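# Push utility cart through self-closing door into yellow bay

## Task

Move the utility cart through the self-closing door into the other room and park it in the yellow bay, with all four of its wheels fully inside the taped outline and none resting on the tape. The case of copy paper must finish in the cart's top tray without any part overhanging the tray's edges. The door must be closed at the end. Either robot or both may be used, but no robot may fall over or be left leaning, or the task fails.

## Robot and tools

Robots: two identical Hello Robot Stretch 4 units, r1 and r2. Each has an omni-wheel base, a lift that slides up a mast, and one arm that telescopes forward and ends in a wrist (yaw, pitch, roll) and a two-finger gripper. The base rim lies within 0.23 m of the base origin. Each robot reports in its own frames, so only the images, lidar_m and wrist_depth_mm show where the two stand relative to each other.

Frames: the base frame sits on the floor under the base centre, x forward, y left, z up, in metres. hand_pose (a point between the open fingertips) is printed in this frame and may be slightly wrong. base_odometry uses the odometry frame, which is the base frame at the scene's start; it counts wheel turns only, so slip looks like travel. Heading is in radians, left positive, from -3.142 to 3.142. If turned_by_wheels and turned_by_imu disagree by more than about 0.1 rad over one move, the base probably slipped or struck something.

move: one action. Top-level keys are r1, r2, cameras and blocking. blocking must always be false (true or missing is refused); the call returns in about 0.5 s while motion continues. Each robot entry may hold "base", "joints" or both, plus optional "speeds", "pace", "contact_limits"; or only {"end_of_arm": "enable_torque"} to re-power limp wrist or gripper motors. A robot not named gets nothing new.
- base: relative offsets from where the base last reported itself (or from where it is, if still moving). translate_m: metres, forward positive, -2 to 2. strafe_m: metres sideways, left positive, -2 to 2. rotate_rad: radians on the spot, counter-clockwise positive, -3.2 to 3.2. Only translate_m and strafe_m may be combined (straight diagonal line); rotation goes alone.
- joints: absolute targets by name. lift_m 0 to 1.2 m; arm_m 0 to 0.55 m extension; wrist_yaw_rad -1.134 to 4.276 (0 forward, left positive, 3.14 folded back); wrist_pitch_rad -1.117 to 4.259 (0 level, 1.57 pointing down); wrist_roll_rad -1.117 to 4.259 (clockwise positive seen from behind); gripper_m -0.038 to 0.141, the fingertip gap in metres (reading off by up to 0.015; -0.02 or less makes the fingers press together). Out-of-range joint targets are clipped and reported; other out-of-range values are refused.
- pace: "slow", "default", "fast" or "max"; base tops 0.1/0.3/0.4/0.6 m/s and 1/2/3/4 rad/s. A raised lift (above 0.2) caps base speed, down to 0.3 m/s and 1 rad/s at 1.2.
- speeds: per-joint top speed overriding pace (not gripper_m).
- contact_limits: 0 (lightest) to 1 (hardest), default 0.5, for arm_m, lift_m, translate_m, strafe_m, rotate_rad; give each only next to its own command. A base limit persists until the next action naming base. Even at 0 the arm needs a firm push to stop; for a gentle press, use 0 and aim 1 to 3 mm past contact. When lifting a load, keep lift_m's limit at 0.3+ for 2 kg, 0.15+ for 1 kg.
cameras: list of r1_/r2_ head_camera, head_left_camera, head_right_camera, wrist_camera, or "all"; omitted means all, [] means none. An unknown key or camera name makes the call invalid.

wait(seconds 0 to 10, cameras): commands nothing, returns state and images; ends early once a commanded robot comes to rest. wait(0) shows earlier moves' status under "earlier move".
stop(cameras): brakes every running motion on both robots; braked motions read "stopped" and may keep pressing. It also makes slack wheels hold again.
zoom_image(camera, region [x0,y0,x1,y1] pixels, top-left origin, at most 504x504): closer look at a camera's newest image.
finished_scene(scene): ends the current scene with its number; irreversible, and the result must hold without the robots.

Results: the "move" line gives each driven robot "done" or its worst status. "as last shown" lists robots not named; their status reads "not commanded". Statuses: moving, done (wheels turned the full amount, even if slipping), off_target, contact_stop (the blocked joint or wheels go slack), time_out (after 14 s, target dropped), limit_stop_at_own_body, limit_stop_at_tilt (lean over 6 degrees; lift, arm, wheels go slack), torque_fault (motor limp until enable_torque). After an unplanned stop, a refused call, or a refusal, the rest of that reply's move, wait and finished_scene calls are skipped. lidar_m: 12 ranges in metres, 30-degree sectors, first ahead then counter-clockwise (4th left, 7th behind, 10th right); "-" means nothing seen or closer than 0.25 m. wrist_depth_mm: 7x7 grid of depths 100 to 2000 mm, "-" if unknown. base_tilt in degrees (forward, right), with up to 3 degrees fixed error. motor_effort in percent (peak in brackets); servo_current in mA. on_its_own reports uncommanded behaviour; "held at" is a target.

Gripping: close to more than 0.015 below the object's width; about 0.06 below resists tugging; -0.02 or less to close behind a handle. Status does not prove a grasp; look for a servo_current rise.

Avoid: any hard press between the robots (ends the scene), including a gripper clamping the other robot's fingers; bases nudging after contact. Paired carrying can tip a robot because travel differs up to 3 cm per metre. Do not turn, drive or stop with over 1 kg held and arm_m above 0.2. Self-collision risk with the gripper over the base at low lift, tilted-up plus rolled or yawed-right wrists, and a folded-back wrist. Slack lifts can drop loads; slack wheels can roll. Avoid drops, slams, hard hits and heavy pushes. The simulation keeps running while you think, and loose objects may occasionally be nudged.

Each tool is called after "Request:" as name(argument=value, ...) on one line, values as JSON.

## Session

Request:
wait(seconds=0)

Scene clock: 0.00 s.
r1.base_odometry: x=+0.000 y=+0.000 heading=+0.000
r1.turned_by_wheels: +0.000
r1.turned_by_imu: +0.000
r1.base_tilt: forward=-1.6 right=+1.3
r1.lidar_m: 0.96 1.73 2.02 2.40 3.92 1.60 0.85 0.77 0.78 0.89 0.77 0.78
r1.base_status: not commanded
r1.joint_positions: lift_m=+0.124 arm_m=+0.000 wrist_yaw_rad=+3.194 wrist_pitch_rad=+0.002 wrist_roll_rad=+0.000 gripper_m=+0.056
r1.joint_status: not commanded
r1.measured_speeds: all 0
r1.motor_effort: lift_m=+19 arm_m=-4 wheel_0=-2 wheel_1=+1 wheel_2=+0
r1.servo_current: wrist_yaw_rad=59 wrist_pitch_rad=46 wrist_roll_rad=46 gripper_m=39
r1.hand_pose: x=-0.1216 y=+0.0722 z=+0.3019 quat_wxyz=(-0.026, -0.001, +0.000, +1.000) (m; r1's base frame)
r1.wrist_depth_mm: - 135 - - - - - / - 123 135 - - - - / - 121 191 - - - - / 110 136 194 - - - - / 137 - - - 1618 - - / 226 - 190 1098 188 1160 1118 / 224 163 750 798 768 768 759
r2.base_odometry: x=+0.000 y=+0.000 heading=+0.000
r2.turned_by_wheels: +0.000
r2.turned_by_imu: +0.000
r2.base_tilt: forward=-0.6 right=+0.1
r2.lidar_m: 1.29 1.32 1.58 2.33 2.36 2.78 1.41 1.41 2.77 2.39 2.42 1.48
r2.base_status: not commanded
r2.joint_positions: lift_m=+0.200 arm_m=+0.000 wrist_yaw_rad=+3.211 wrist_pitch_rad=+0.001 wrist_roll_rad=+0.000 gripper_m=+0.056
r2.joint_status: not commanded
r2.measured_speeds: all 0
r2.motor_effort: lift_m=+18 arm_m=-4 wheel_0=-1 wheel_1=+1 wheel_2=+1
r2.servo_current: wrist_yaw_rad=46 wrist_pitch_rad=39 wrist_roll_rad=52 gripper_m=52
r2.hand_pose: x=-0.1229 y=+0.0671 z=+0.3779 quat_wxyz=(-0.035, -0.001, +0.000, +0.999) (m; r2's base frame)
r2.wrist_depth_mm: - - 137 - - - - / - - 137 - - - - / - 109 138 - - - - / - 140 175 - - - - / 214 - - - - - - / 213 1281 196 1255 190 1336 1182 / 208 243 866 - - 854 878
pictures: r1_head_camera, r1_head_left_camera, r1_head_right_camera, r1_wrist_camera, r2_head_camera, r2_head_left_camera, r2_head_right_camera, r2_wrist_camera
Images, in order (width x height): r1_head_camera 420x560, r1_head_left_camera 420x672, r1_head_right_camera 420x672, r1_wrist_camera 616x392, r2_head_camera 420x560, r2_head_left_camera 420x672, r2_head_right_camera 420x672, r2_wrist_camera 616x392.

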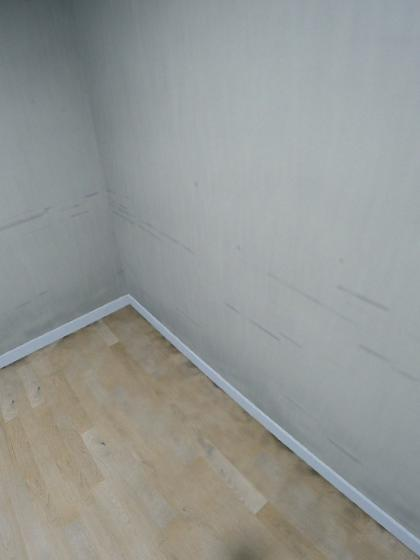

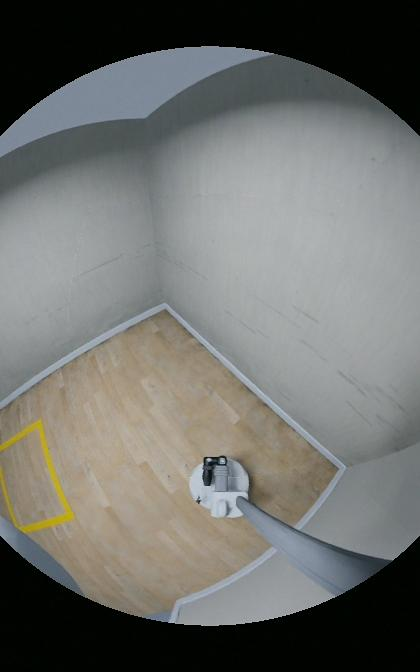

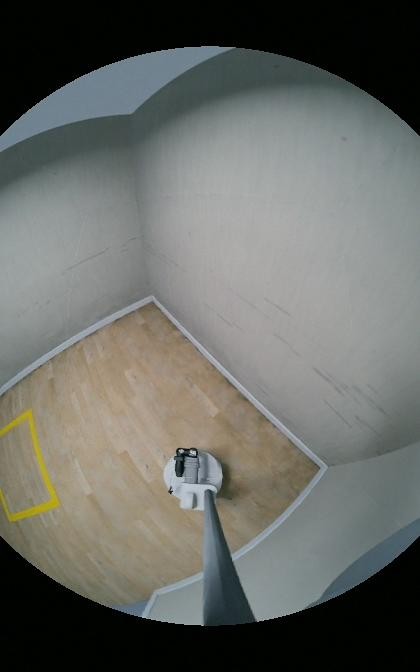

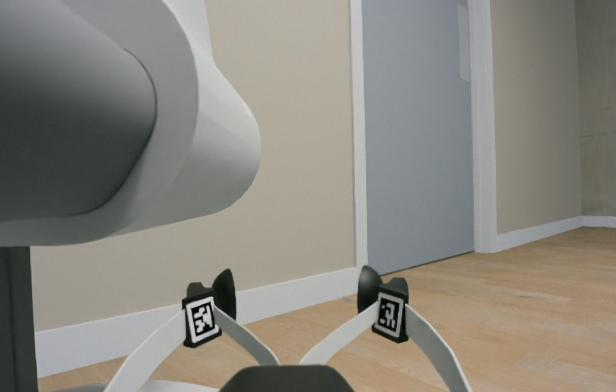

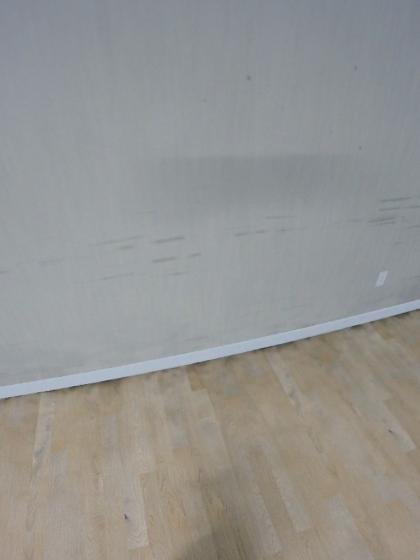

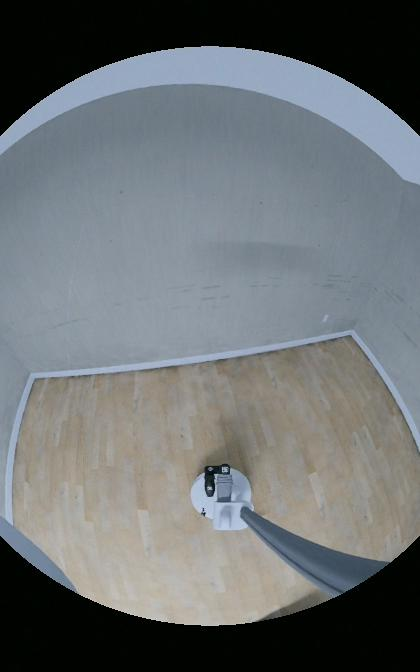

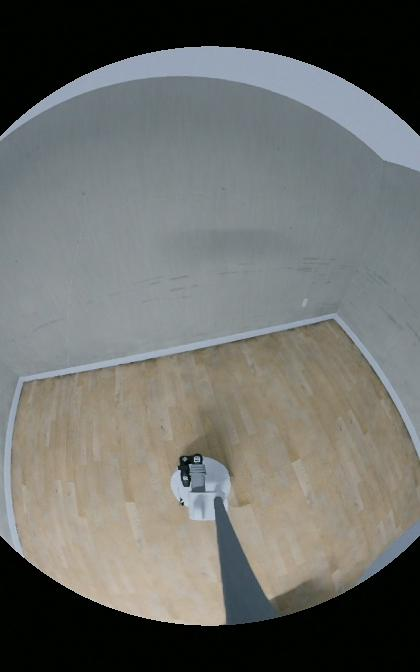

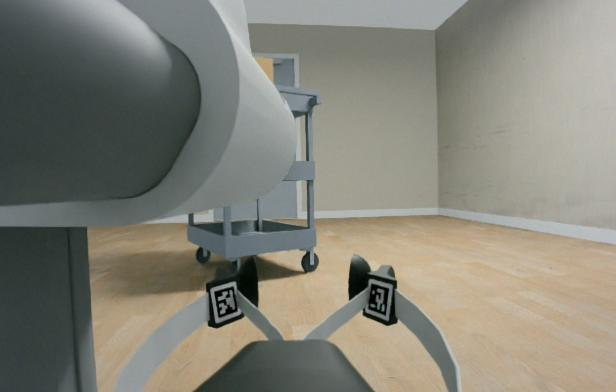

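Request:
move(blocking=false, cameras=[], r1={"base":{"rotate_rad":2.2},"joints":{"lift_m":0.7}}, r2={"base":{"rotate_rad":3.14},"joints":{"lift_m":0.685}})

Request:
wait(seconds=6, cameras=[])

Request:
wait(seconds=1)

Scene clock: 13.20 s.
move: r1 moving; r2 moving
r1.base_odometry: x=+0.000 y=+0.000 heading=+0.253
r1.turned_by_wheels: +0.253
r1.turned_by_imu: +0.253
r1.base_tilt: forward=-1.6 right=+1.3
r1.lidar_m: 1.15 2.01 2.11 2.98 2.65 1.07 0.80 0.74 0.81 0.80 0.72 0.82
r1.base_status: rotate_rad moving
r1.joint_positions: lift_m=+0.162 arm_m=+0.000 wrist_yaw_rad=+3.194 wrist_pitch_rad=+0.002 wrist_roll_rad=+0.000 gripper_m=+0.056
r1.joint_status: lift_m moving
r1.measured_speeds: translate_m=+0.000 strafe_m=+0.000 rotate_rad=+0.974 lift_m=+0.146 arm_m=+0.000 wrist_yaw_rad=+0.000 wrist_pitch_rad=+0.000 wrist_roll_rad=+0.000
r1.motor_effort: lift_m=+24(27) arm_m=-4(4) wheel_0=-7(9) wheel_1=-6(7) wheel_2=-6(7)
r1.servo_current: wrist_yaw_rad=46(59) wrist_pitch_rad=39(52) wrist_roll_rad=33(65) gripper_m=39(46)
r1.hand_pose: x=-0.1216 y=+0.0722 z=+0.3395 quat_wxyz=(-0.026, -0.001, +0.000, +1.000) (m; r1's base frame)
r1.wrist_depth_mm: - 135 - - - - 1808 / - 123 135 - - - 1808 / - 121 192 - - - 1756 / 111 136 195 - - - 1808 / 137 - - - - - 1808 / 216 - 190 - 188 1229 1229 / 224 151 831 153 854 820 878
r2.base_odometry: x=+0.000 y=+0.000 heading=+0.252
r2.turned_by_wheels: +0.252
r2.turned_by_imu: +0.245
r2.base_tilt: forward=-0.7 right=+0.0
r2.lidar_m: 1.29 1.38 1.94 2.33 2.46 3.37 1.44 3.35 2.49 2.40 1.84 1.36
r2.base_status: rotate_rad moving
r2.joint_positions: lift_m=+0.238 arm_m=+0.000 wrist_yaw_rad=+3.211 wrist_pitch_rad=+0.001 wrist_roll_rad=+0.000 gripper_m=+0.056
r2.joint_status: lift_m moving
r2.measured_speeds: translate_m=+0.002 strafe_m=+0.000 rotate_rad=+0.977 lift_m=+0.146 arm_m=+0.000 wrist_yaw_rad=+0.000 wrist_pitch_rad=+0.000 wrist_roll_rad=+0.000
r2.motor_effort: lift_m=+23(25) arm_m=-4(4) wheel_0=-4(9) wheel_1=-10(10) wheel_2=-10(11)
r2.servo_current: wrist_yaw_rad=52(52) wrist_pitch_rad=46(46) wrist_roll_rad=52(65) gripper_m=46(52)
r2.hand_pose: x=-0.1229 y=+0.0671 z=+0.4157 quat_wxyz=(-0.035, -0.001, +0.000, +0.999) (m; r2's base frame)
r2.wrist_depth_mm: - - 137 - - - - / - - 137 1756 - - - / - 110 138 - - - - / - 140 176 - - - - / 215 - - - - - - / 213 1366 196 1430 190 1464 1281 / 210 242 1008 - - 976 946
pictures: none
No camera images: "cameras" was empty.

Scene clock: 15.60 s.
earlier move: r1 moving; r2 done
r1.base_odometry: x=+0.000 y=+0.000 heading=+2.200
r1.turned_by_wheels: +1.947
r1.turned_by_imu: +1.958
r1.base_tilt: forward=-1.6 right=+1.3
r1.lidar_m: 3.93 1.24 0.84 0.75 0.77 0.85 0.76 0.80 1.01 2.00 2.03 2.59
r1.base_status: done
r1.joint_positions: lift_m=+0.699 arm_m=+0.000 wrist_yaw_rad=+3.194 wrist_pitch_rad=+0.002 wrist_roll_rad=+0.000 gripper_m=+0.056
r1.joint_status: lift_m moving
r1.measured_speeds: translate_m=+0.000 strafe_m=+0.000 rotate_rad=+0.000 lift_m=+0.009 arm_m=+0.000 wrist_yaw_rad=+0.000 wrist_pitch_rad=+0.000 wrist_roll_rad=+0.000
r1.motor_effort: lift_m=+25(28) arm_m=-4(4) wheel_0=-2(10) wheel_1=+1(9) wheel_2=+1(8)
r1.servo_current: wrist_yaw_rad=59(65) wrist_pitch_rad=46(52) wrist_roll_rad=39(65) gripper_m=39(52)
r1.hand_pose: x=-0.1216 y=+0.0722 z=+0.8771 quat_wxyz=(-0.026, -0.001, +0.000, +1.000) (m; r1's base frame)
r1.wrist_depth_mm: - 135 - - - - - / - 122 135 - - - - / - 121 190 - - - - / 110 135 195 - - - - / 137 - - - - - - / 216 - 190 - 188 - - / - 141 - 137 - - -
r2.base_odometry: x=+0.000 y=+0.000 heading=+3.139
r2.turned_by_wheels: +2.887
r2.turned_by_imu: +2.810
r2.base_tilt: forward=-0.7 right=+0.1
r2.lidar_m: 1.42 1.39 2.82 2.40 2.41 1.53 1.31 1.32 1.54 2.35 2.36 2.74
r2.base_status: done
r2.joint_positions: lift_m=+0.685 arm_m=+0.000 wrist_yaw_rad=+3.211 wrist_pitch_rad=+0.001 wrist_roll_rad=+0.000 gripper_m=+0.056
r2.joint_status: all done
r2.measured_speeds: all 0
r2.motor_effort: lift_m=+21(26) arm_m=-4(4) wheel_0=-3(10) wheel_1=-3(10) wheel_2=-6(13)
r2.servo_current: wrist_yaw_rad=46(52) wrist_pitch_rad=46(46) wrist_roll_rad=52(65) gripper_m=46(52)
r2.hand_pose: x=-0.1228 y=+0.0671 z=+0.8626 quat_wxyz=(-0.035, -0.001, +0.000, +0.999) (m; r2's base frame)
r2.wrist_depth_mm: - - 137 - - - - / - 107 137 - - - - / - 113 138 235 - - - / - 140 164 - - - - / 214 - - - - - - / 213 - 189 - 187 - - / 211 122 - - - - -
wait: 2.40 of 6 s (r2 has come to rest)
pictures: none
No camera images: "cameras" was empty.

Scene clock: 15.90 s.
earlier move: r1 done
r1.base_odometry: x=+0.000 y=+0.000 heading=+2.200
r1.turned_by_wheels: +0.000
r1.turned_by_imu: +0.000
r1.base_tilt: forward=-1.5 right=+1.3
r1.lidar_m: 3.91 1.24 0.81 0.75 0.76 0.85 0.77 0.79 1.01 2.01 2.07 2.59
r1.base_status: done
r1.joint_positions: lift_m=+0.700 arm_m=+0.000 wrist_yaw_rad=+3.194 wrist_pitch_rad=+0.002 wrist_roll_rad=+0.000 gripper_m=+0.056
r1.joint_status: all done
r1.measured_speeds: all 0
r1.motor_effort: lift_m=+24(28) arm_m=-3(4) wheel_0=-1(10) wheel_1=+1(9) wheel_2=+1(8)
r1.servo_current: wrist_yaw_rad=52(65) wrist_pitch_rad=39(52) wrist_roll_rad=39(65) gripper_m=46(52)
r1.hand_pose: x=-0.1216 y=+0.0722 z=+0.8771 quat_wxyz=(-0.026, -0.001, +0.000, +1.000) (m; r1's base frame)
r1.wrist_depth_mm: - 135 - - - - - / - 122 135 - - - - / - 121 190 - - - - / 110 136 194 - - - - / 137 - - - - - - / 215 - 190 - 188 - - / - 141 - 137 - - -
r2.base_odometry: x=+0.000 y=+0.000 heading=+3.139
r2.turned_by_wheels: +0.000
r2.turned_by_imu: +0.000
r2.base_tilt: forward=-0.7 right=+0.1
r2.lidar_m: 1.45 1.39 2.79 2.39 2.43 1.54 1.32 1.30 1.54 2.35 2.32 2.75
r2.base_status: done
r2.joint_positions: lift_m=+0.685 arm_m=+0.000 wrist_yaw_rad=+3.211 wrist_pitch_rad=+0.001 wrist_roll_rad=+0.000 gripper_m=+0.056
r2.joint_status: all done
r2.measured_speeds: all 0
r2.motor_effort: lift_m=+21(26) arm_m=-4(4) wheel_0=-4(10) wheel_1=-3(10) wheel_2=-5(13)
r2.servo_current: wrist_yaw_rad=39(52) wrist_pitch_rad=39(46) wrist_roll_rad=46(65) gripper_m=52(59)
r2.hand_pose: x=-0.1228 y=+0.0671 z=+0.8626 quat_wxyz=(-0.035, -0.001, +0.000, +0.999) (m; r2's base frame)
r2.wrist_depth_mm: - - 137 - - - - / - 107 137 - - - - / - 113 138 233 - - - / - 140 164 - - - - / 215 - - - - - - / 213 - 190 - 188 - - / 211 122 - - - - -
wait: 0.30 of 1 s (r1 has come to rest)
pictures: r1_head_camera, r1_head_left_camera, r1_head_right_camera, r1_wrist_camera, r2_head_camera, r2_head_left_camera, r2_head_right_camera, r2_wrist_camera
Images, in order (width x height): r1_head_camera 420x560, r1_head_left_camera 420x672, r1_head_right_camera 420x672, r1_wrist_camera 616x392, r2_head_camera 420x560, r2_head_left_camera 420x672, r2_head_right_camera 420x672, r2_wrist_camera 616x392.

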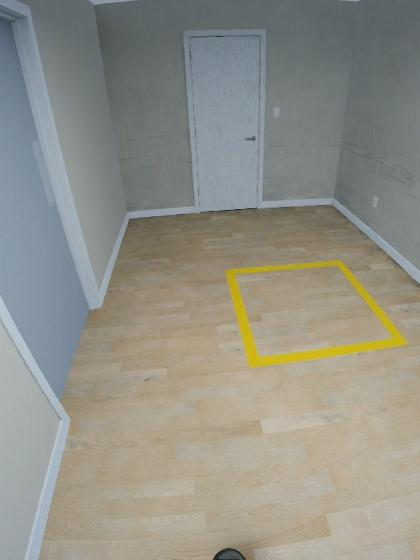

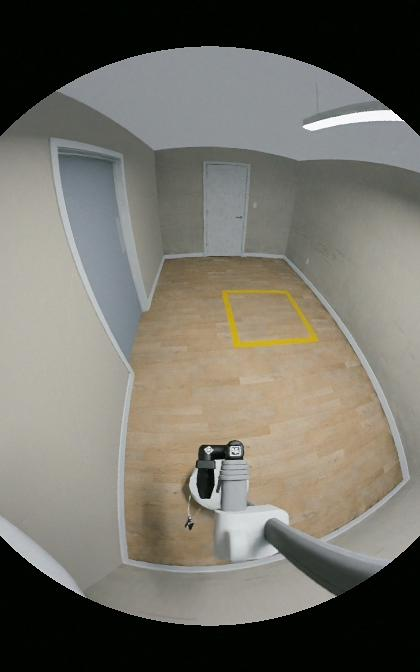

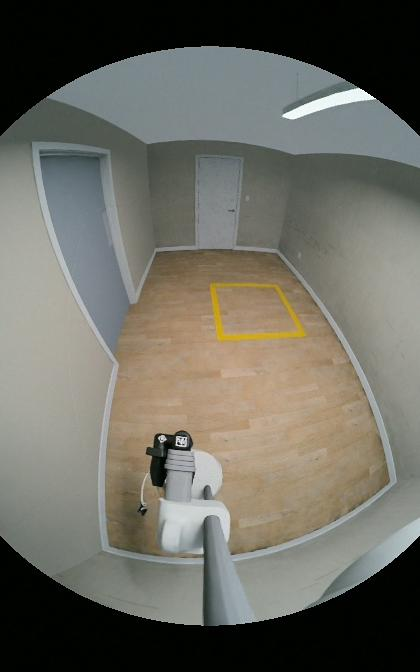

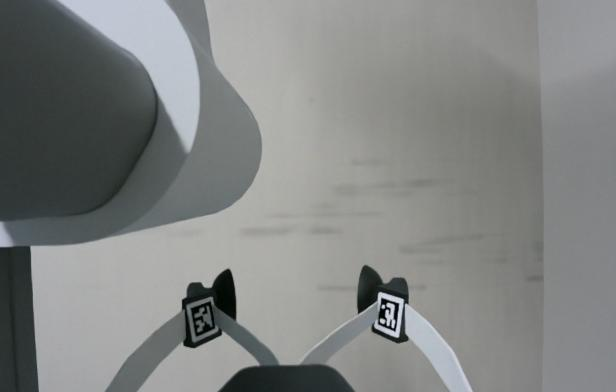

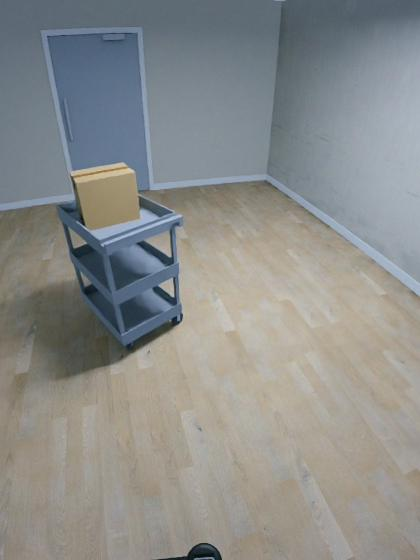

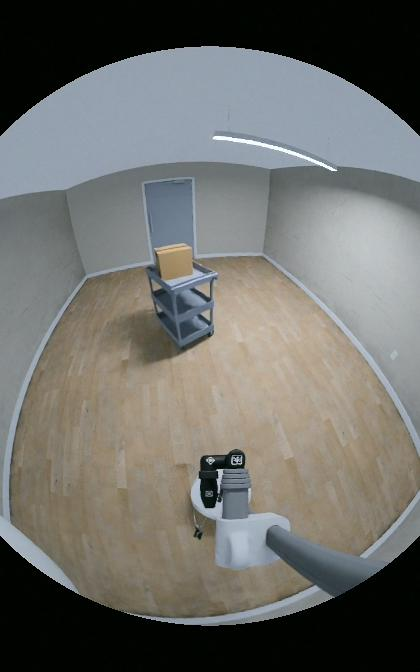

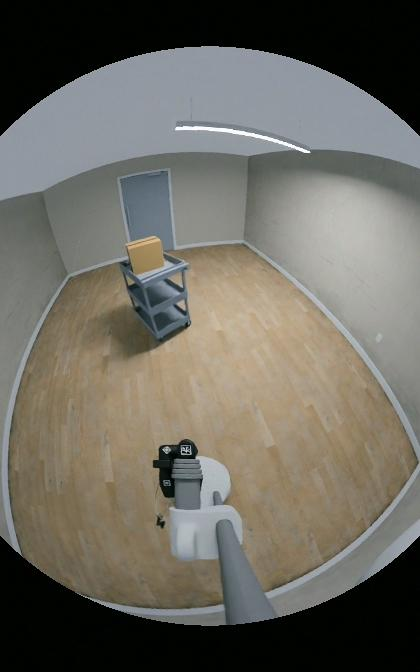

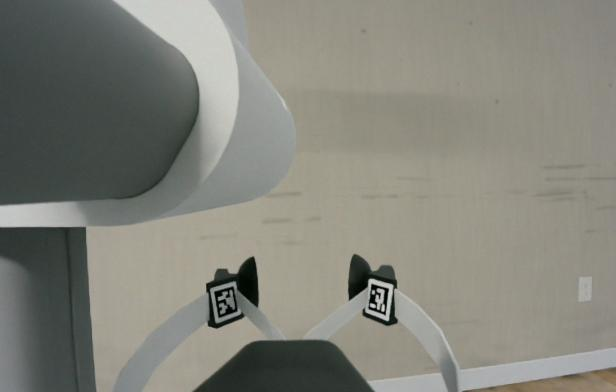

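Request:
move(blocking=false, cameras=[], r1={"base":{"translate_m":1.75,"strafe_m":0.1},"joints":{"wrist_yaw_rad":0,"wrist_pitch_rad":1.4,"gripper_m":-0.02}}, r2={"base":{"rotate_rad":0.7},"joints":{"wrist_yaw_rad":0,"wrist_pitch_rad":0,"wrist_roll_rad":1.569,"gripper_m":0.1}})

Request:
wait(seconds=3, cameras=[])

Request:
move(blocking=false, cameras=[], r2={"base":{"translate_m":0.7,"strafe_m":-0.7}})

Request:
wait(seconds=9, cameras=[])

Request:
move(blocking=false, cameras=[], r1={"base":{"rotate_rad":1.71}})

Request:
wait(seconds=7, cameras=["r1_head_camera","r1_head_left_camera","r2_head_camera","r2_wrist_camera"])

Scene clock: 55.33 s.
move: r1 moving; r2 moving
r1.base_odometry: x=-0.020 y=+0.024 heading=+2.200
r1.turned_by_wheels: +0.000
r1.turned_by_imu: +0.000
r1.base_tilt: forward=-1.6 right=+1.3
r1.lidar_m: 3.88 1.23 0.81 0.74 0.78 0.88 0.81 0.82 1.04 2.02 2.05 2.55
r1.base_status: translate_m moving; strafe_m moving
r1.joint_positions: lift_m=+0.700 arm_m=+0.000 wrist_yaw_rad=+2.607 wrist_pitch_rad=+0.583 wrist_roll_rad=+0.000 gripper_m=+0.037
r1.joint_status: wrist_yaw_rad moving; wrist_pitch_rad moving; gripper_m moving
r1.measured_speeds: translate_m=+0.122 strafe_m=+0.007 rotate_rad=-0.002 lift_m=+0.000 arm_m=+0.000 wrist_yaw_rad=-1.817 wrist_pitch_rad=+1.818 wrist_roll_rad=+0.000
r1.motor_effort: lift_m=+24(24) arm_m=-2(4) wheel_0=+6(6) wheel_1=+7(7) wheel_2=-9(10)
r1.servo_current: wrist_yaw_rad=98(117) wrist_pitch_rad=52(65) wrist_roll_rad=46(59) gripper_m=98(104)
r1.hand_pose: x=+0.0081 y=+0.1978 z=+0.7191 quat_wxyz=(+0.253, -0.277, +0.076, +0.924) (m; r1's base frame)
r1.wrist_depth_mm: - - - - - - - / - - - - - - - / - - - - - - - / - - - - - - - / - - - 1366 - - - / - - 190 1205 188 - - / 1025 1008 976 158 946 - -
r2.base_odometry: x=+0.000 y=+0.000 heading=-2.891
r2.turned_by_wheels: +0.253
r2.turned_by_imu: +0.246
r2.base_tilt: forward=-0.6 right=+0.0
r2.lidar_m: 1.39 3.44 2.48 2.38 1.90 1.38 1.32 1.36 1.89 2.34 2.45 3.33
r2.base_status: rotate_rad moving
r2.joint_positions: lift_m=+0.685 arm_m=+0.000 wrist_yaw_rad=+2.649 wrist_pitch_rad=+0.001 wrist_roll_rad=+0.588 gripper_m=+0.075
r2.joint_status: wrist_yaw_rad moving; wrist_pitch_rad moving; wrist_roll_rad moving; gripper_m moving
r2.measured_speeds: translate_m=+0.002 strafe_m=-0.001 rotate_rad=+0.970 lift_m=+0.000 arm_m=+0.000 wrist_yaw_rad=-1.743 wrist_pitch_rad=+0.000 wrist_roll_rad=+1.820
r2.motor_effort: lift_m=+21(21) arm_m=-4(4) wheel_0=-8(10) wheel_1=-9(10) wheel_2=-11(11)
r2.servo_current: wrist_yaw_rad=111(130) wrist_pitch_rad=20(78) wrist_roll_rad=72(104) gripper_m=85(85)
r2.hand_pose: x=-0.0417 y=+0.2135 z=+0.8626 quat_wxyz=(+0.234, +0.070, +0.281, +0.928) (m; r2's base frame)
r2.wrist_depth_mm: - - - - - - - / - - - - - - - / - - - - - - - / - - - - - - - / 264 - - - - 1863 1756 / 253 - 189 - 187 1708 1397 / - - - - - 1366 1160
pictures: none
No camera images: "cameras" was empty.

Scene clock: 57.27 s.
earlier move: r1 moving; r2 done
r1.base_odometry: x=-0.349 y=+0.426 heading=+2.200
r1.turned_by_wheels: +0.000
r1.turned_by_imu: +0.000
r1.base_tilt: forward=-1.6 right=+1.3
r1.lidar_m: 3.37 1.41 0.85 0.77 0.79 1.02 1.32 1.34 1.75 1.98 2.00 2.54
r1.base_status: translate_m moving; strafe_m moving
r1.joint_positions: lift_m=+0.700 arm_m=+0.000 wrist_yaw_rad=+0.003 wrist_pitch_rad=+1.398 wrist_roll_rad=+0.000 gripper_m=-0.019
r1.joint_status: all done
r1.measured_speeds: translate_m=+0.298 strafe_m=+0.017 rotate_rad=+0.005 lift_m=+0.000 arm_m=+0.000 wrist_yaw_rad=+0.000 wrist_pitch_rad=+0.000 wrist_roll_rad=+0.000
r1.motor_effort: lift_m=+24(24) arm_m=+3(4) wheel_0=+5(8) wheel_1=+6(8) wheel_2=-6(10)
r1.servo_current: wrist_yaw_rad=78(117) wrist_pitch_rad=39(72) wrist_roll_rad=52(72) gripper_m=52(130)
r1.hand_pose: x=+0.2206 y=-0.0873 z=+0.5936 quat_wxyz=(+0.765, -0.001, +0.644, +0.001) (m; r1's base frame)
r1.wrist_depth_mm: 891 891 891 904 891 878 891 / 866 866 878 866 878 866 866 / 842 854 842 842 854 854 854 / 831 820 820 809 831 831 831 / 809 809 809 820 820 809 820 / 798 798 580 199 788 788 788 / 768 768 179 179 162 768 768
r2.base_odometry: x=+0.000 y=+0.000 heading=-2.445
r2.turned_by_wheels: +0.446
r2.turned_by_imu: +0.435
r2.base_tilt: forward=-0.7 right=+0.1
r2.lidar_m: 3.77 2.54 2.37 2.05 1.40 1.31 1.35 1.76 2.33 2.40 3.12 1.39
r2.base_status: done
r2.joint_positions: lift_m=+0.685 arm_m=+0.000 wrist_yaw_rad=+0.003 wrist_pitch_rad=+0.001 wrist_roll_rad=+1.567 gripper_m=+0.100
r2.joint_status: all done
r2.measured_speeds: all 0
r2.motor_effort: lift_m=+21(21) arm_m=-4(4) wheel_0=-3(10) wheel_1=-3(10) wheel_2=-3(11)
r2.servo_current: wrist_yaw_rad=52(130) wrist_pitch_rad=39(78) wrist_roll_rad=59(104) gripper_m=59(98)
r2.hand_pose: x=+0.4596 y=-0.0866 z=+0.8626 quat_wxyz=(+0.708, +0.706, +0.001, +0.001) (m; r2's base frame)
r2.wrist_depth_mm: - - - 1308 1078 - 1118 / - - - - - 1618 1205 / - - - - - 1756 1182 / - - - - - 1756 1205 / - - - - - 1756 1205 / - - 193 - 193 1499 1229 / - - - - - 1863 1205
wait: 1.93 of 3 s (r2 has come to rest)
pictures: none
No camera images: "cameras" was empty.

Scene clock: 57.77 s.
earlier move: r1 moving
move: r2 moving
r1.base_odometry: x=-0.445 y=+0.542 heading=+2.200
r1.turned_by_wheels: +0.000
r1.turned_by_imu: +0.000
r1.base_tilt: forward=-1.6 right=+1.2
r1.lidar_m: 3.25 1.44 0.83 0.78 0.80 1.05 1.46 1.50 1.91 1.97 2.00 2.52
r1.base_status: translate_m moving; strafe_m moving
r1.joint_positions: lift_m=+0.700 arm_m=+0.000 wrist_yaw_rad=+0.003 wrist_pitch_rad=+1.398 wrist_roll_rad=+0.000 gripper_m=-0.019
r1.joint_status: not commanded
r1.measured_speeds: translate_m=+0.300 strafe_m=+0.018 rotate_rad=+0.007 lift_m=+0.000 arm_m=+0.000 wrist_yaw_rad=+0.000 wrist_pitch_rad=+0.000 wrist_roll_rad=+0.000
r1.motor_effort: lift_m=+24(24) arm_m=+4(4) wheel_0=+4(6) wheel_1=+6(7) wheel_2=-6(6)
r1.servo_current: wrist_yaw_rad=59(65) wrist_pitch_rad=39(46) wrist_roll_rad=46(59) gripper_m=52(59)
r1.hand_pose: x=+0.2206 y=-0.0873 z=+0.5936 quat_wxyz=(+0.765, -0.001, +0.644, +0.001) (m; r1's base frame)
r1.wrist_depth_mm: 891 891 891 891 891 878 891 / 878 878 866 866 866 878 866 / 842 842 842 854 842 842 854 / 831 831 831 842 831 820 831 / 820 798 809 798 809 820 809 / 788 778 585 198 798 798 788 / 778 778 180 179 162 768 788
r2.base_odometry: x=-0.032 y=+0.003 heading=-2.446
r2.turned_by_wheels: -0.001
r2.turned_by_imu: -0.001
r2.base_tilt: forward=-0.6 right=+0.1
r2.lidar_m: 1.92 2.54 2.39 2.11 1.43 1.33 1.38 1.77 2.33 2.37 3.04 1.35
r2.base_status: translate_m moving; strafe_m moving
r2.joint_positions: lift_m=+0.685 arm_m=+0.000 wrist_yaw_rad=+0.003 wrist_pitch_rad=+0.001 wrist_roll_rad=+1.567 gripper_m=+0.100
r2.joint_status: not commanded
r2.measured_speeds: translate_m=+0.087 strafe_m=-0.089 rotate_rad=-0.008 lift_m=+0.000 arm_m=+0.000 wrist_yaw_rad=+0.000 wrist_pitch_rad=+0.000 wrist_roll_rad=+0.000
r2.motor_effort: lift_m=+21(21) arm_m=-4(4) wheel_0=+11(12) wheel_1=-7(7) wheel_2=-10(12)
r2.servo_current: wrist_yaw_rad=52(59) wrist_pitch_rad=39(46) wrist_roll_rad=52(59) gripper_m=52(52)
r2.hand_pose: x=+0.4596 y=-0.0866 z=+0.8626 quat_wxyz=(+0.708, +0.706, +0.001, +0.001) (m; r2's base frame)
r2.wrist_depth_mm: - - - 1281 1499 - 1078 / - - - - - 1618 1182 / - - - - - 1756 1205 / - - - - - 1756 1205 / - - - - - 1756 1205 / - - 193 - 193 1537 1182 / - - - - - 1921 1205
pictures: none
No camera images: "cameras" was empty.

Scene clock: 62.00 s.
earlier move: r1 moving; r2 done
r1.base_odometry: x=-1.111 y=+1.356 heading=+2.200
r1.turned_by_wheels: +0.000
r1.turned_by_imu: +0.000
r1.base_tilt: forward=-1.6 right=+1.3
r1.lidar_m: 2.18 1.46 0.92 0.94 0.95 1.11 2.40 2.54 2.07 1.88 1.95 2.37
r1.base_status: translate_m moving; strafe_m moving
r1.joint_positions: lift_m=+0.700 arm_m=+0.000 wrist_yaw_rad=+0.003 wrist_pitch_rad=+1.398 wrist_roll_rad=+0.000 gripper_m=-0.019
r1.joint_status: not commanded
r1.measured_speeds: all 0
r1.motor_effort: lift_m=+24(24) arm_m=+4(4) wheel_0=+1(7) wheel_1=+0(7) wheel_2=+1(7)
r1.servo_current: wrist_yaw_rad=59(72) wrist_pitch_rad=39(52) wrist_roll_rad=59(65) gripper_m=59(59)
r1.hand_pose: x=+0.2206 y=-0.0873 z=+0.5937 quat_wxyz=(+0.765, -0.001, +0.644, +0.001) (m; r1's base frame)
r1.wrist_depth_mm: 904 891 878 878 878 878 891 / 878 878 866 854 866 866 854 / 854 842 854 866 866 842 854 / 842 831 842 831 820 820 820 / 809 809 798 809 798 809 820 / 788 798 585 198 788 788 788 / 778 768 180 180 154 768 768
r2.base_odometry: x=-0.986 y=+0.088 heading=-2.446
r2.turned_by_wheels: +0.000
r2.turned_by_imu: +0.002
r2.base_tilt: forward=-0.7 right=+0.1
r2.lidar_m: 0.57 0.59 2.71 2.78 2.39 2.24 2.29 2.14 1.99 2.02 2.64 0.59
r2.base_status: done
r2.joint_positions: lift_m=+0.685 arm_m=+0.000 wrist_yaw_rad=+0.003 wrist_pitch_rad=+0.001 wrist_roll_rad=+1.567 gripper_m=+0.100
r2.joint_status: not commanded
r2.measured_speeds: all 0
r2.motor_effort: lift_m=+21(21) arm_m=-4(5) wheel_0=+2(14) wheel_1=-5(8) wheel_2=-4(12)
r2.servo_current: wrist_yaw_rad=46(65) wrist_pitch_rad=39(52) wrist_roll_rad=52(59) gripper_m=46(59)
r2.hand_pose: x=+0.4596 y=-0.0866 z=+0.8626 quat_wxyz=(+0.708, +0.706, +0.001, +0.001) (m; r2's base frame)
r2.wrist_depth_mm: - - - - - 1708 1182 / - - - 410 418 427 415 / - - - 413 - - 415 / - - 621 415 1025 - 413 / - - 640 415 415 - 415 / - - 195 357 194 - - / - - - - - 1863 -
wait: 4.23 of 9 s (r2 has come to rest)
pictures: none
No camera images: "cameras" was empty.

Scene clock: 62.50 s.
earlier move: r1 done
move: r1 moving
r1.base_odometry: x=-1.111 y=+1.356 heading=+2.452
r1.turned_by_wheels: +0.252
r1.turned_by_imu: +0.253
r1.base_tilt: forward=-1.6 right=+1.2
r1.lidar_m: 2.18 1.10 0.93 0.93 1.06 1.46 2.52 2.44 1.95 1.92 2.08 2.21
r1.base_status: rotate_rad moving
r1.joint_positions: lift_m=+0.700 arm_m=+0.000 wrist_yaw_rad=+0.003 wrist_pitch_rad=+1.398 wrist_roll_rad=+0.000 gripper_m=-0.019
r1.joint_status: not commanded
r1.measured_speeds: translate_m=+0.002 strafe_m=+0.001 rotate_rad=+0.971 lift_m=+0.000 arm_m=+0.000 wrist_yaw_rad=+0.000 wrist_pitch_rad=+0.000 wrist_roll_rad=+0.000
r1.motor_effort: lift_m=+24(24) arm_m=+4(4) wheel_0=-9(9) wheel_1=-8(8) wheel_2=-6(8)
r1.servo_current: wrist_yaw_rad=52(65) wrist_pitch_rad=52(52) wrist_roll_rad=59(59) gripper_m=59(59)
r1.hand_pose: x=+0.2206 y=-0.0873 z=+0.5937 quat_wxyz=(+0.765, -0.001, +0.644, +0.001) (m; r1's base frame)
r1.wrist_depth_mm: 878 891 891 891 891 891 891 / 866 866 866 866 866 854 854 / 854 854 854 854 842 854 854 / 831 820 842 820 842 831 854 / 820 809 820 788 809 809 809 / 798 788 585 199 788 798 788 / 768 768 179 180 154 778 778
r2: as last shown
r2.turned_by_imu: +0.000
r2.lidar_m: 0.58 0.61 2.71 2.77 2.42 2.24 2.31 2.15 2.01 2.04 2.67 0.62
r2.motor_effort: lift_m=+21(21) arm_m=-4(4) wheel_0=+2(2) wheel_1=-4(5) wheel_2=-4(4)
r2.servo_current: wrist_yaw_rad=52(52) wrist_pitch_rad=46(46) wrist_roll_rad=39(59) gripper_m=52(59)
r2.wrist_depth_mm: - - - - - 1661 1182 / - - - 410 415 427 415 / - - - 413 - - 413 / - - 621 413 1025 - 415 / - - 640 418 415 - 418 / - - 195 357 194 - - / - - - - - 1921 -
pictures: none
No camera images: "cameras" was empty.

Scene clock: 64.13 s.
earlier move: r1 done
r1.base_odometry: x=-1.111 y=+1.356 heading=-2.374
r1.turned_by_wheels: +1.457
r1.turned_by_imu: +1.465
r1.base_tilt: forward=-1.6 right=+1.2
r1.lidar_m: 0.94 1.00 1.26 2.51 2.60 2.01 1.90 2.02 2.30 2.20 1.25 0.93
r1.base_status: done
r1.joint_positions: lift_m=+0.700 arm_m=+0.000 wrist_yaw_rad=+0.003 wrist_pitch_rad=+1.398 wrist_roll_rad=+0.000 gripper_m=-0.019
r1.joint_status: not commanded
r1.measured_speeds: all 0
r1.motor_effort: lift_m=+24(24) arm_m=+1(4) wheel_0=-3(10) wheel_1=-2(8) wheel_2=-2(8)
r1.servo_current: wrist_yaw_rad=46(65) wrist_pitch_rad=46(52) wrist_roll_rad=52(72) gripper_m=52(59)
r1.hand_pose: x=+0.2206 y=-0.0873 z=+0.5937 quat_wxyz=(+0.765, -0.001, +0.644, +0.001) (m; r1's base frame)
r1.wrist_depth_mm: 878 904 904 891 878 891 891 / 866 866 854 866 878 878 854 / 842 831 842 831 854 842 842 / 820 820 831 831 831 820 842 / 809 809 809 809 809 820 820 / 788 788 585 199 788 788 798 / 768 778 180 179 162 768 778
r2.base_odometry: x=-0.986 y=+0.088 heading=-2.446
r2.turned_by_wheels: +0.000
r2.turned_by_imu: +0.000
r2.base_tilt: forward=-0.7 right=+0.0
r2.lidar_m: 0.56 0.60 2.70 2.77 2.41 2.25 2.26 2.17 2.00 2.07 2.67 0.60
r2.base_status: not commanded
r2.joint_positions: lift_m=+0.685 arm_m=+0.000 wrist_yaw_rad=+0.003 wrist_pitch_rad=+0.001 wrist_roll_rad=+1.567 gripper_m=+0.100
r2.joint_status: not commanded
r2.measured_speeds: all 0
r2.motor_effort: lift_m=+21(21) arm_m=-4(4) wheel_0=+2(2) wheel_1=-4(5) wheel_2=-4(4)
r2.servo_current: wrist_yaw_rad=39(59) wrist_pitch_rad=46(46) wrist_roll_rad=52(59) gripper_m=52(59)
r2.hand_pose: x=+0.4596 y=-0.0866 z=+0.8626 quat_wxyz=(+0.708, +0.706, +0.001, +0.001) (m; r2's base frame)
r2.wrist_depth_mm: - - - - - 1708 1182 / - - - 410 418 430 418 / - - - 413 - - 413 / - - 627 413 1025 - 418 / - - 634 413 415 - 418 / - - 195 357 194 - - / - - - - - 1863 -
wait: 1.63 of 7 s (r1 has come to rest)
pictures: r1_head_camera, r1_head_left_camera, r2_head_camera, r2_wrist_camera
Images, in order (width x height): r1_head_camera 420x560, r1_head_left_camera 420x672, r2_head_camera 420x560, r2_wrist_camera 616x392.

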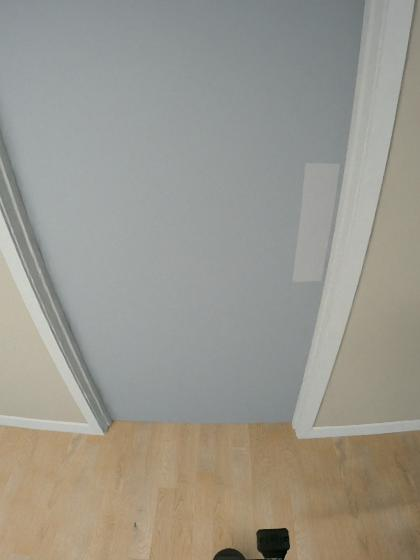

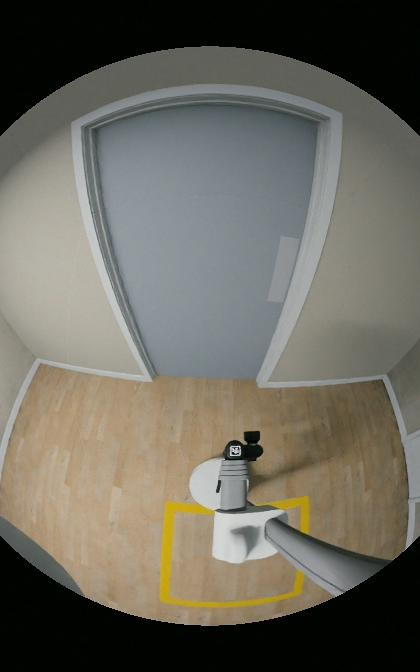

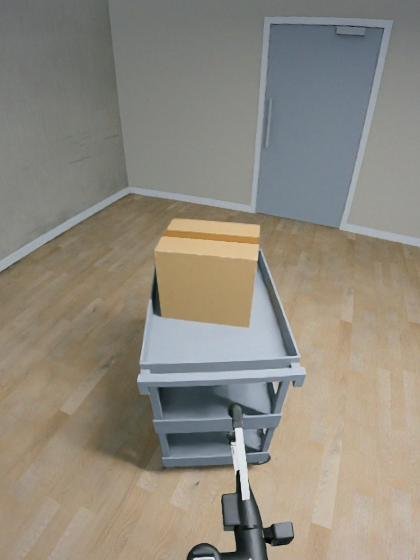

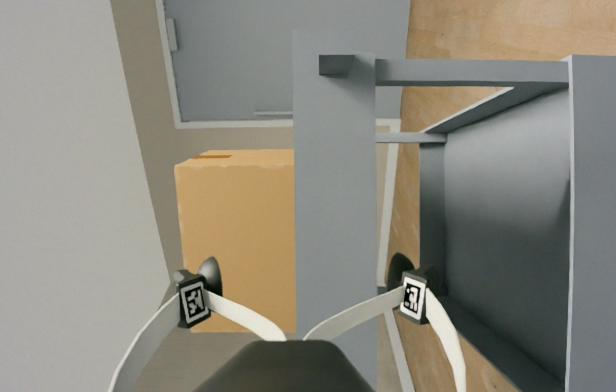

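Request:
move(blocking=false, cameras=[], r1={"base":{"strafe_m":-0.1}}, r2={"base":{"translate_m":0.235,"strafe_m":0.01},"pace":"slow","contact_limits":{"translate_m":0.3}})

Request:
wait(seconds=3, cameras=[])

Request:
move(blocking=false, cameras=[], r1={"base":{"translate_m":1.3},"pace":"slow","contact_limits":{"translate_m":0.9}})

Request:
wait(seconds=4, cameras=["r2_head_camera"])

Request:
wait(seconds=10, cameras=["r1_head_camera","r1_head_left_camera","r2_wrist_camera","r2_head_camera"])

Scene clock: 79.30 s.
move: r1 moving; r2 moving
r1.base_odometry: x=-1.136 y=+1.382 heading=-2.374
r1.turned_by_wheels: +0.000
r1.turned_by_imu: +0.000
r1.base_tilt: forward=-1.6 right=+1.2
r1.lidar_m: 0.94 1.00 1.26 2.54 2.66 2.00 1.89 2.02 2.22 2.15 1.25 0.90
r1.base_status: strafe_m moving
r1.joint_positions: lift_m=+0.700 arm_m=+0.000 wrist_yaw_rad=+0.003 wrist_pitch_rad=+1.398 wrist_roll_rad=+0.000 gripper_m=-0.019
r1.joint_status: not commanded
r1.measured_speeds: translate_m=+0.000 strafe_m=-0.142 rotate_rad=-0.002 lift_m=+0.000 arm_m=+0.000 wrist_yaw_rad=+0.000 wrist_pitch_rad=+0.000 wrist_roll_rad=+0.000
r1.motor_effort: lift_m=+23(24) arm_m=-3(4) wheel_0=+10(10) wheel_1=-8(11) wheel_2=+1(1)
r1.servo_current: wrist_yaw_rad=72(72) wrist_pitch_rad=39(46) wrist_roll_rad=39(59) gripper_m=59(59)
r1.hand_pose: x=+0.2206 y=-0.0873 z=+0.5937 quat_wxyz=(+0.765, -0.001, +0.644, +0.001) (m; r1's base frame)
r1.wrist_depth_mm: 891 891 891 891 891 891 891 / 878 866 866 866 866 878 878 / 854 842 854 831 854 842 854 / 842 820 831 842 831 842 820 / 809 820 809 809 809 809 798 / 798 798 591 198 798 798 788 / 778 788 180 179 162 768 778
r2.base_odometry: x=-0.995 y=+0.080 heading=-2.445
r2.turned_by_wheels: +0.000
r2.turned_by_imu: +0.001
r2.base_tilt: forward=-0.7 right=+0.1
r2.lidar_m: 0.55 0.60 2.69 2.75 2.42 2.26 2.31 2.16 2.01 2.08 2.70 0.59
r2.base_status: translate_m moving; strafe_m moving
r2.joint_positions: lift_m=+0.685 arm_m=+0.000 wrist_yaw_rad=+0.003 wrist_pitch_rad=+0.001 wrist_roll_rad=+1.567 gripper_m=+0.100
r2.joint_status: not commanded
r2.measured_speeds: translate_m=+0.048 strafe_m=+0.002 rotate_rad=+0.000 lift_m=+0.000 arm_m=+0.000 wrist_yaw_rad=+0.000 wrist_pitch_rad=+0.000 wrist_roll_rad=+0.000
r2.motor_effort: lift_m=+21(21) arm_m=-4(4) wheel_0=+7(10) wheel_1=+8(8) wheel_2=-9(10)
r2.servo_current: wrist_yaw_rad=52(52) wrist_pitch_rad=39(46) wrist_roll_rad=39(59) gripper_m=46(59)
r2.contact_limits: translate_m 0.3
r2.hand_pose: x=+0.4596 y=-0.0866 z=+0.8626 quat_wxyz=(+0.708, +0.706, +0.001, +0.001) (m; r2's base frame)
r2.wrist_depth_mm: - - - - - 1708 1182 / - - - 399 407 433 430 / - - - 399 - - - / - - 609 402 991 - - / - - 634 404 402 - - / - - 196 347 193 - - / - - - - - 1921 -
pictures: none
No camera images: "cameras" was empty.

Scene clock: 80.27 s.
earlier move: r1 done; r2 moving
r1.base_odometry: x=-1.181 y=+1.428 heading=-2.374
r1.turned_by_wheels: +0.000
r1.turned_by_imu: +0.000
r1.base_tilt: forward=-1.6 right=+1.3
r1.lidar_m: 0.93 0.98 1.27 2.60 2.70 2.01 1.89 2.03 2.20 2.09 1.26 0.91
r1.base_status: done
r1.joint_positions: lift_m=+0.700 arm_m=+0.000 wrist_yaw_rad=+0.003 wrist_pitch_rad=+1.398 wrist_roll_rad=+0.000 gripper_m=-0.019
r1.joint_status: not commanded
r1.measured_speeds: all 0
r1.motor_effort: lift_m=+23(24) arm_m=-3(4) wheel_0=+0(11) wheel_1=+0(11) wheel_2=+0(1)
r1.servo_current: wrist_yaw_rad=46(72) wrist_pitch_rad=39(52) wrist_roll_rad=39(59) gripper_m=52(59)
r1.hand_pose: x=+0.2206 y=-0.0873 z=+0.5937 quat_wxyz=(+0.765, -0.001, +0.644, +0.001) (m; r1's base frame)
r1.wrist_depth_mm: 904 891 891 878 904 891 891 / 878 878 866 878 866 866 866 / 854 842 854 854 842 842 854 / 831 831 820 831 842 831 831 / 809 809 809 809 820 798 809 / 798 788 585 198 798 788 788 / 768 778 180 179 162 768 778
r2.base_odometry: x=-1.058 y=+0.023 heading=-2.445
r2.turned_by_wheels: +0.000
r2.turned_by_imu: +0.000
r2.base_tilt: forward=-0.7 right=+0.0
r2.lidar_m: 0.47 0.51 2.68 2.72 2.48 2.34 2.37 2.20 2.04 2.11 2.72 0.50
r2.base_status: translate_m moving; strafe_m moving
r2.joint_positions: lift_m=+0.685 arm_m=+0.000 wrist_yaw_rad=+0.003 wrist_pitch_rad=+0.001 wrist_roll_rad=+1.567 gripper_m=+0.100
r2.joint_status: not commanded
r2.measured_speeds: translate_m=+0.101 strafe_m=+0.006 rotate_rad=-0.001 lift_m=+0.000 arm_m=+0.000 wrist_yaw_rad=+0.000 wrist_pitch_rad=+0.000 wrist_roll_rad=+0.000
r2.motor_effort: lift_m=+21(21) arm_m=-4(4) wheel_0=+1(10) wheel_1=+6(9) wheel_2=-8(10)
r2.servo_current: wrist_yaw_rad=52(59) wrist_pitch_rad=39(46) wrist_roll_rad=39(59) gripper_m=46(59)
r2.contact_limits: translate_m 0.3
r2.hand_pose: x=+0.4596 y=-0.0866 z=+0.8626 quat_wxyz=(+0.708, +0.706, +0.001, +0.001) (m; r2's base frame)
r2.wrist_depth_mm: - - - 279 325 329 327 / - - - 319 322 1708 525 / - - - 322 322 917 - / - - 530 322 322 917 - / - - 544 324 325 - - / - - 195 264 194 - - / - - - - - 1921 -
wait: 0.97 of 3 s (r1 has come to rest)
pictures: none
No camera images: "cameras" was empty.

Scene clock: 80.77 s.
earlier move: r2 moving
move: r1 moving
r1.base_odometry: x=-1.189 y=+1.419 heading=-2.373
r1.turned_by_wheels: +0.000
r1.turned_by_imu: +0.000
r1.base_tilt: forward=-1.6 right=+1.3
r1.lidar_m: 0.93 0.99 1.23 2.62 2.71 1.98 1.92 2.04 2.19 2.10 1.24 0.88
r1.base_status: translate_m moving
r1.joint_positions: lift_m=+0.700 arm_m=+0.000 wrist_yaw_rad=+0.003 wrist_pitch_rad=+1.398 wrist_roll_rad=+0.000 gripper_m=-0.019
r1.joint_status: not commanded
r1.measured_speeds: translate_m=+0.048 strafe_m=+0.000 rotate_rad=+0.000 lift_m=+0.000 arm_m=+0.000 wrist_yaw_rad=+0.000 wrist_pitch_rad=+0.000 wrist_roll_rad=+0.000
r1.motor_effort: lift_m=+23(23) arm_m=-4(4) wheel_0=+5(6) wheel_1=+3(5) wheel_2=-5(6)
r1.servo_current: wrist_yaw_rad=46(59) wrist_pitch_rad=39(52) wrist_roll_rad=46(59) gripper_m=52(59)
r1.contact_limits: translate_m 0.9
r1.hand_pose: x=+0.2206 y=-0.0873 z=+0.5937 quat_wxyz=(+0.765, -0.001, +0.644, +0.001) (m; r1's base frame)
r1.wrist_depth_mm: 878 891 878 891 891 878 891 / 866 878 878 866 878 854 878 / 854 842 854 854 842 854 854 / 820 842 831 820 854 831 831 / 820 809 798 831 820 809 798 / 788 788 585 198 788 778 788 / 778 768 179 180 162 778 768
r2.base_odometry: x=-1.095 y=-0.011 heading=-2.445
r2.turned_by_wheels: +0.000
r2.turned_by_imu: +0.000
r2.base_tilt: forward=-0.7 right=+0.1
r2.lidar_m: 0.40 0.47 2.62 2.72 2.55 2.38 2.44 2.24 2.09 2.14 2.76 0.47
r2.base_status: translate_m moving; strafe_m moving
r2.joint_positions: lift_m=+0.685 arm_m=+0.000 wrist_yaw_rad=+0.003 wrist_pitch_rad=+0.001 wrist_roll_rad=+1.567 gripper_m=+0.100
r2.joint_status: not commanded
r2.measured_speeds: translate_m=+0.100 strafe_m=+0.005 rotate_rad=-0.004 lift_m=+0.000 arm_m=+0.000 wrist_yaw_rad=+0.000 wrist_pitch_rad=+0.000 wrist_roll_rad=+0.000
r2.motor_effort: lift_m=+21(21) arm_m=-4(4) wheel_0=+4(9) wheel_1=+4(7) wheel_2=-6(10)
r2.servo_current: wrist_yaw_rad=39(59) wrist_pitch_rad=39(46) wrist_roll_rad=33(59) gripper_m=52(59)
r2.contact_limits: translate_m 0.3
r2.hand_pose: x=+0.4596 y=-0.0866 z=+0.8626 quat_wxyz=(+0.708, +0.706, +0.001, +0.001) (m; r2's base frame)
r2.wrist_depth_mm: - - - 265 270 1430 1078 / - - - 271 271 1708 - / - - 676 212 272 842 - / - - 477 272 272 866 - / - - 492 274 274 878 - / - - 195 214 194 - - / - - 535 - - 1863 -
pictures: none
No camera images: "cameras" was empty.

Scene clock: 82.43 s.
earlier move: r1 moving; r2 done
r1.base_odometry: x=-1.301 y=+1.312 heading=-2.373
r1.turned_by_wheels: +0.000
r1.turned_by_imu: +0.000
r1.base_tilt: forward=-1.6 right=+1.3
r1.lidar_m: 0.77 0.83 1.03 2.59 2.70 2.16 2.07 2.19 2.19 2.09 1.01 0.73
r1.base_status: translate_m moving
r1.joint_positions: lift_m=+0.700 arm_m=+0.000 wrist_yaw_rad=+0.003 wrist_pitch_rad=+1.398 wrist_roll_rad=+0.000 gripper_m=-0.019
r1.joint_status: not commanded
r1.measured_speeds: translate_m=+0.101 strafe_m=+0.000 rotate_rad=+0.003 lift_m=+0.000 arm_m=+0.000 wrist_yaw_rad=+0.000 wrist_pitch_rad=+0.000 wrist_roll_rad=+0.000
r1.motor_effort: lift_m=+23(23) arm_m=-4(4) wheel_0=+5(7) wheel_1=+4(6) wheel_2=-4(7)
r1.servo_current: wrist_yaw_rad=39(72) wrist_pitch_rad=39(52) wrist_roll_rad=52(65) gripper_m=59(65)
r1.contact_limits: translate_m 0.9
r1.hand_pose: x=+0.2206 y=-0.0873 z=+0.5937 quat_wxyz=(+0.765, -0.001, +0.644, +0.001) (m; r1's base frame)
r1.wrist_depth_mm: 891 904 891 891 878 - - / 866 878 878 866 866 878 866 / 854 842 854 854 854 831 842 / 831 831 842 820 831 831 831 / 809 809 809 820 809 809 809 / 788 798 580 198 778 798 788 / 778 759 180 179 162 778 768
r2.base_odometry: x=-1.160 y=-0.070 heading=-2.445
r2.turned_by_wheels: +0.000
r2.turned_by_imu: +0.000
r2.base_tilt: forward=-0.7 right=+0.1
r2.lidar_m: 0.38 0.40 2.61 2.66 2.60 2.44 2.49 2.28 2.10 2.18 2.82 0.45
r2.base_status: done
r2.joint_positions: lift_m=+0.685 arm_m=+0.000 wrist_yaw_rad=-0.006 wrist_pitch_rad=+0.001 wrist_roll_rad=+1.568 gripper_m=+0.100
r2.joint_status: not commanded
r2.measured_speeds: all 0
r2.motor_effort: lift_m=+20(21) arm_m=+4(5) wheel_0=+4(9) wheel_1=+5(9) wheel_2=-9(16)
r2.servo_current: wrist_yaw_rad=39(65) wrist_pitch_rad=39(52) wrist_roll_rad=46(59) gripper_m=59(59)
r2.contact_limits: translate_m 0.3
r2.hand_pose: x=+0.4587 y=-0.0892 z=+0.8626 quat_wxyz=(+0.708, +0.706, -0.002, -0.003) (m; r2's base frame)
r2.wrist_depth_mm: - - - 191 253 1576 1160 / - - - 189 251 1708 530 / - - - 188 249 842 - / - 459 455 187 247 842 - / - - 462 185 245 831 - / - - 195 184 190 - - / - - 488 - 242 - -
wait: 1.67 of 4 s (r2 has come to rest)
pictures: r2_head_camera
Images, in order (width x height): r2_head_camera 420x560.

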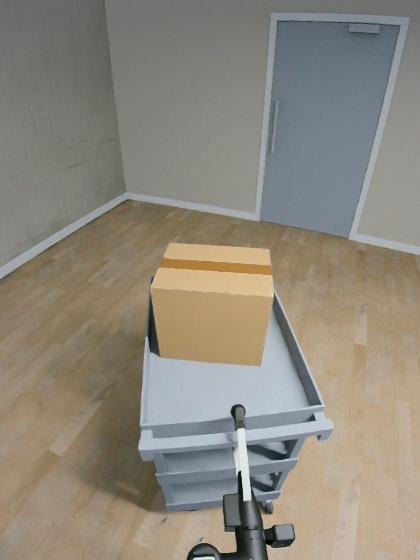

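Scene clock: 92.43 s.
earlier move: r1 moving
r1.base_odometry: x=-2.019 y=+0.617 heading=-2.373
r1.turned_by_wheels: +0.000
r1.turned_by_imu: +0.025
r1.base_tilt: forward=-1.6 right=+1.3
r1.lidar_m: 0.25 - 0.25 0.27 0.78 3.13 3.07 0.41 0.29 0.61 2.24 0.27
r1.base_status: translate_m moving
r1.joint_positions: lift_m=+0.700 arm_m=+0.000 wrist_yaw_rad=-0.003 wrist_pitch_rad=+1.403 wrist_roll_rad=-0.002 gripper_m=-0.019
r1.joint_status: not commanded
r1.measured_speeds: translate_m=+0.099 strafe_m=+0.000 rotate_rad=+0.000 lift_m=+0.000 arm_m=+0.000 wrist_yaw_rad=+0.000 wrist_pitch_rad=+0.000 wrist_roll_rad=+0.000
r1.motor_effort: lift_m=+21(24) arm_m=+5(9) wheel_0=+8(11) wheel_1=+10(11) wheel_2=-15(22)
r1.servo_current: wrist_yaw_rad=59(85) wrist_pitch_rad=46(59) wrist_roll_rad=46(78) gripper_m=59(65)
r1.contact_limits: translate_m 0.9
r1.hand_pose: x=+0.2186 y=-0.0875 z=+0.5936 quat_wxyz=(+0.764, +0.000, +0.646, +0.000) (m; r1's base frame)
r1.wrist_depth_mm: - - - - 107 139 878 / - - - 112 148 854 854 / - - 113 152 256 854 854 / - 126 159 293 831 831 831 / 114 166 320 820 809 809 820 / 180 349 554 199 788 798 788 / 392 615 179 180 162 788 778
r2.base_odometry: x=-1.160 y=-0.070 heading=-2.445
r2.turned_by_wheels: +0.000
r2.turned_by_imu: +0.001
r2.base_tilt: forward=-0.7 right=+0.0
r2.lidar_m: 0.39 0.41 2.62 2.67 2.64 2.45 2.47 2.27 2.11 2.17 2.85 0.43
r2.base_status: done
r2.joint_positions: lift_m=+0.685 arm_m=+0.000 wrist_yaw_rad=-0.006 wrist_pitch_rad=+0.001 wrist_roll_rad=+1.568 gripper_m=+0.100
r2.joint_status: not commanded
r2.measured_speeds: all 0
r2.motor_effort: lift_m=+21(21) arm_m=+5(5) wheel_0=+4(9) wheel_1=+6(9) wheel_2=-9(16)
r2.servo_current: wrist_yaw_rad=59(72) wrist_pitch_rad=39(52) wrist_roll_rad=39(65) gripper_m=46(59)
r2.contact_limits: translate_m 0.3
r2.hand_pose: x=+0.4587 y=-0.0892 z=+0.8626 quat_wxyz=(+0.708, +0.706, -0.002, -0.003) (m; r2's base frame)
r2.wrist_depth_mm: - - - 192 253 1618 1160 / - - - 190 251 1708 535 / - - - 189 249 831 - / - 455 455 187 246 842 - / - - 462 186 245 854 - / - - 194 184 190 - - / - - 484 - 241 - -
wait: 10.00 s; no rest
pictures: r1_head_camera, r1_head_left_camera, r2_head_camera, r2_wrist_camera
Images, in order (width x height): r1_head_camera 420x560, r1_head_left_camera 420x672, r2_head_camera 420x560, r2_wrist_camera 616x392.

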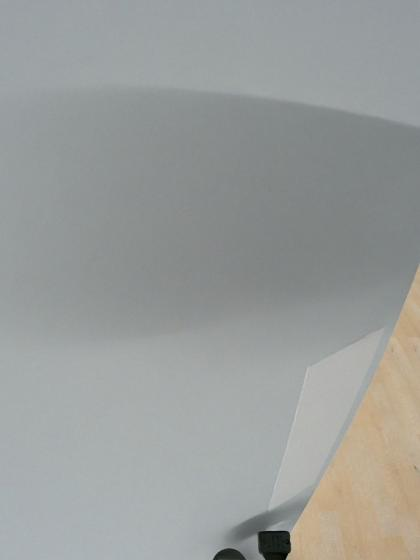

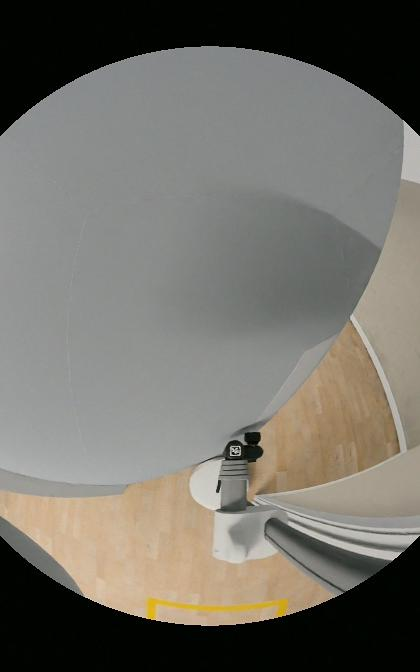

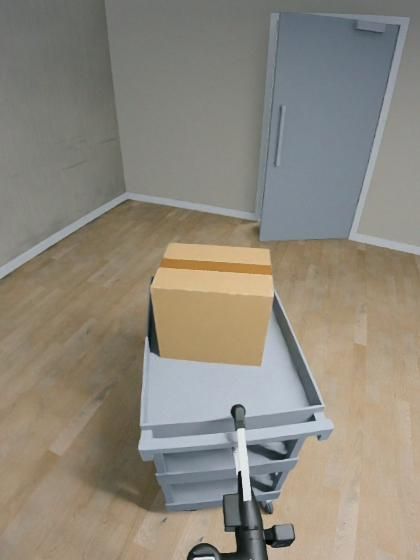

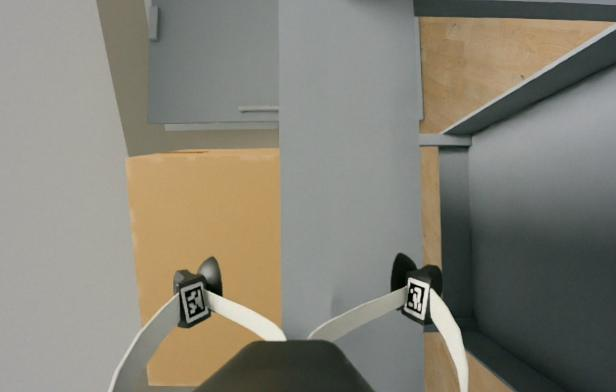

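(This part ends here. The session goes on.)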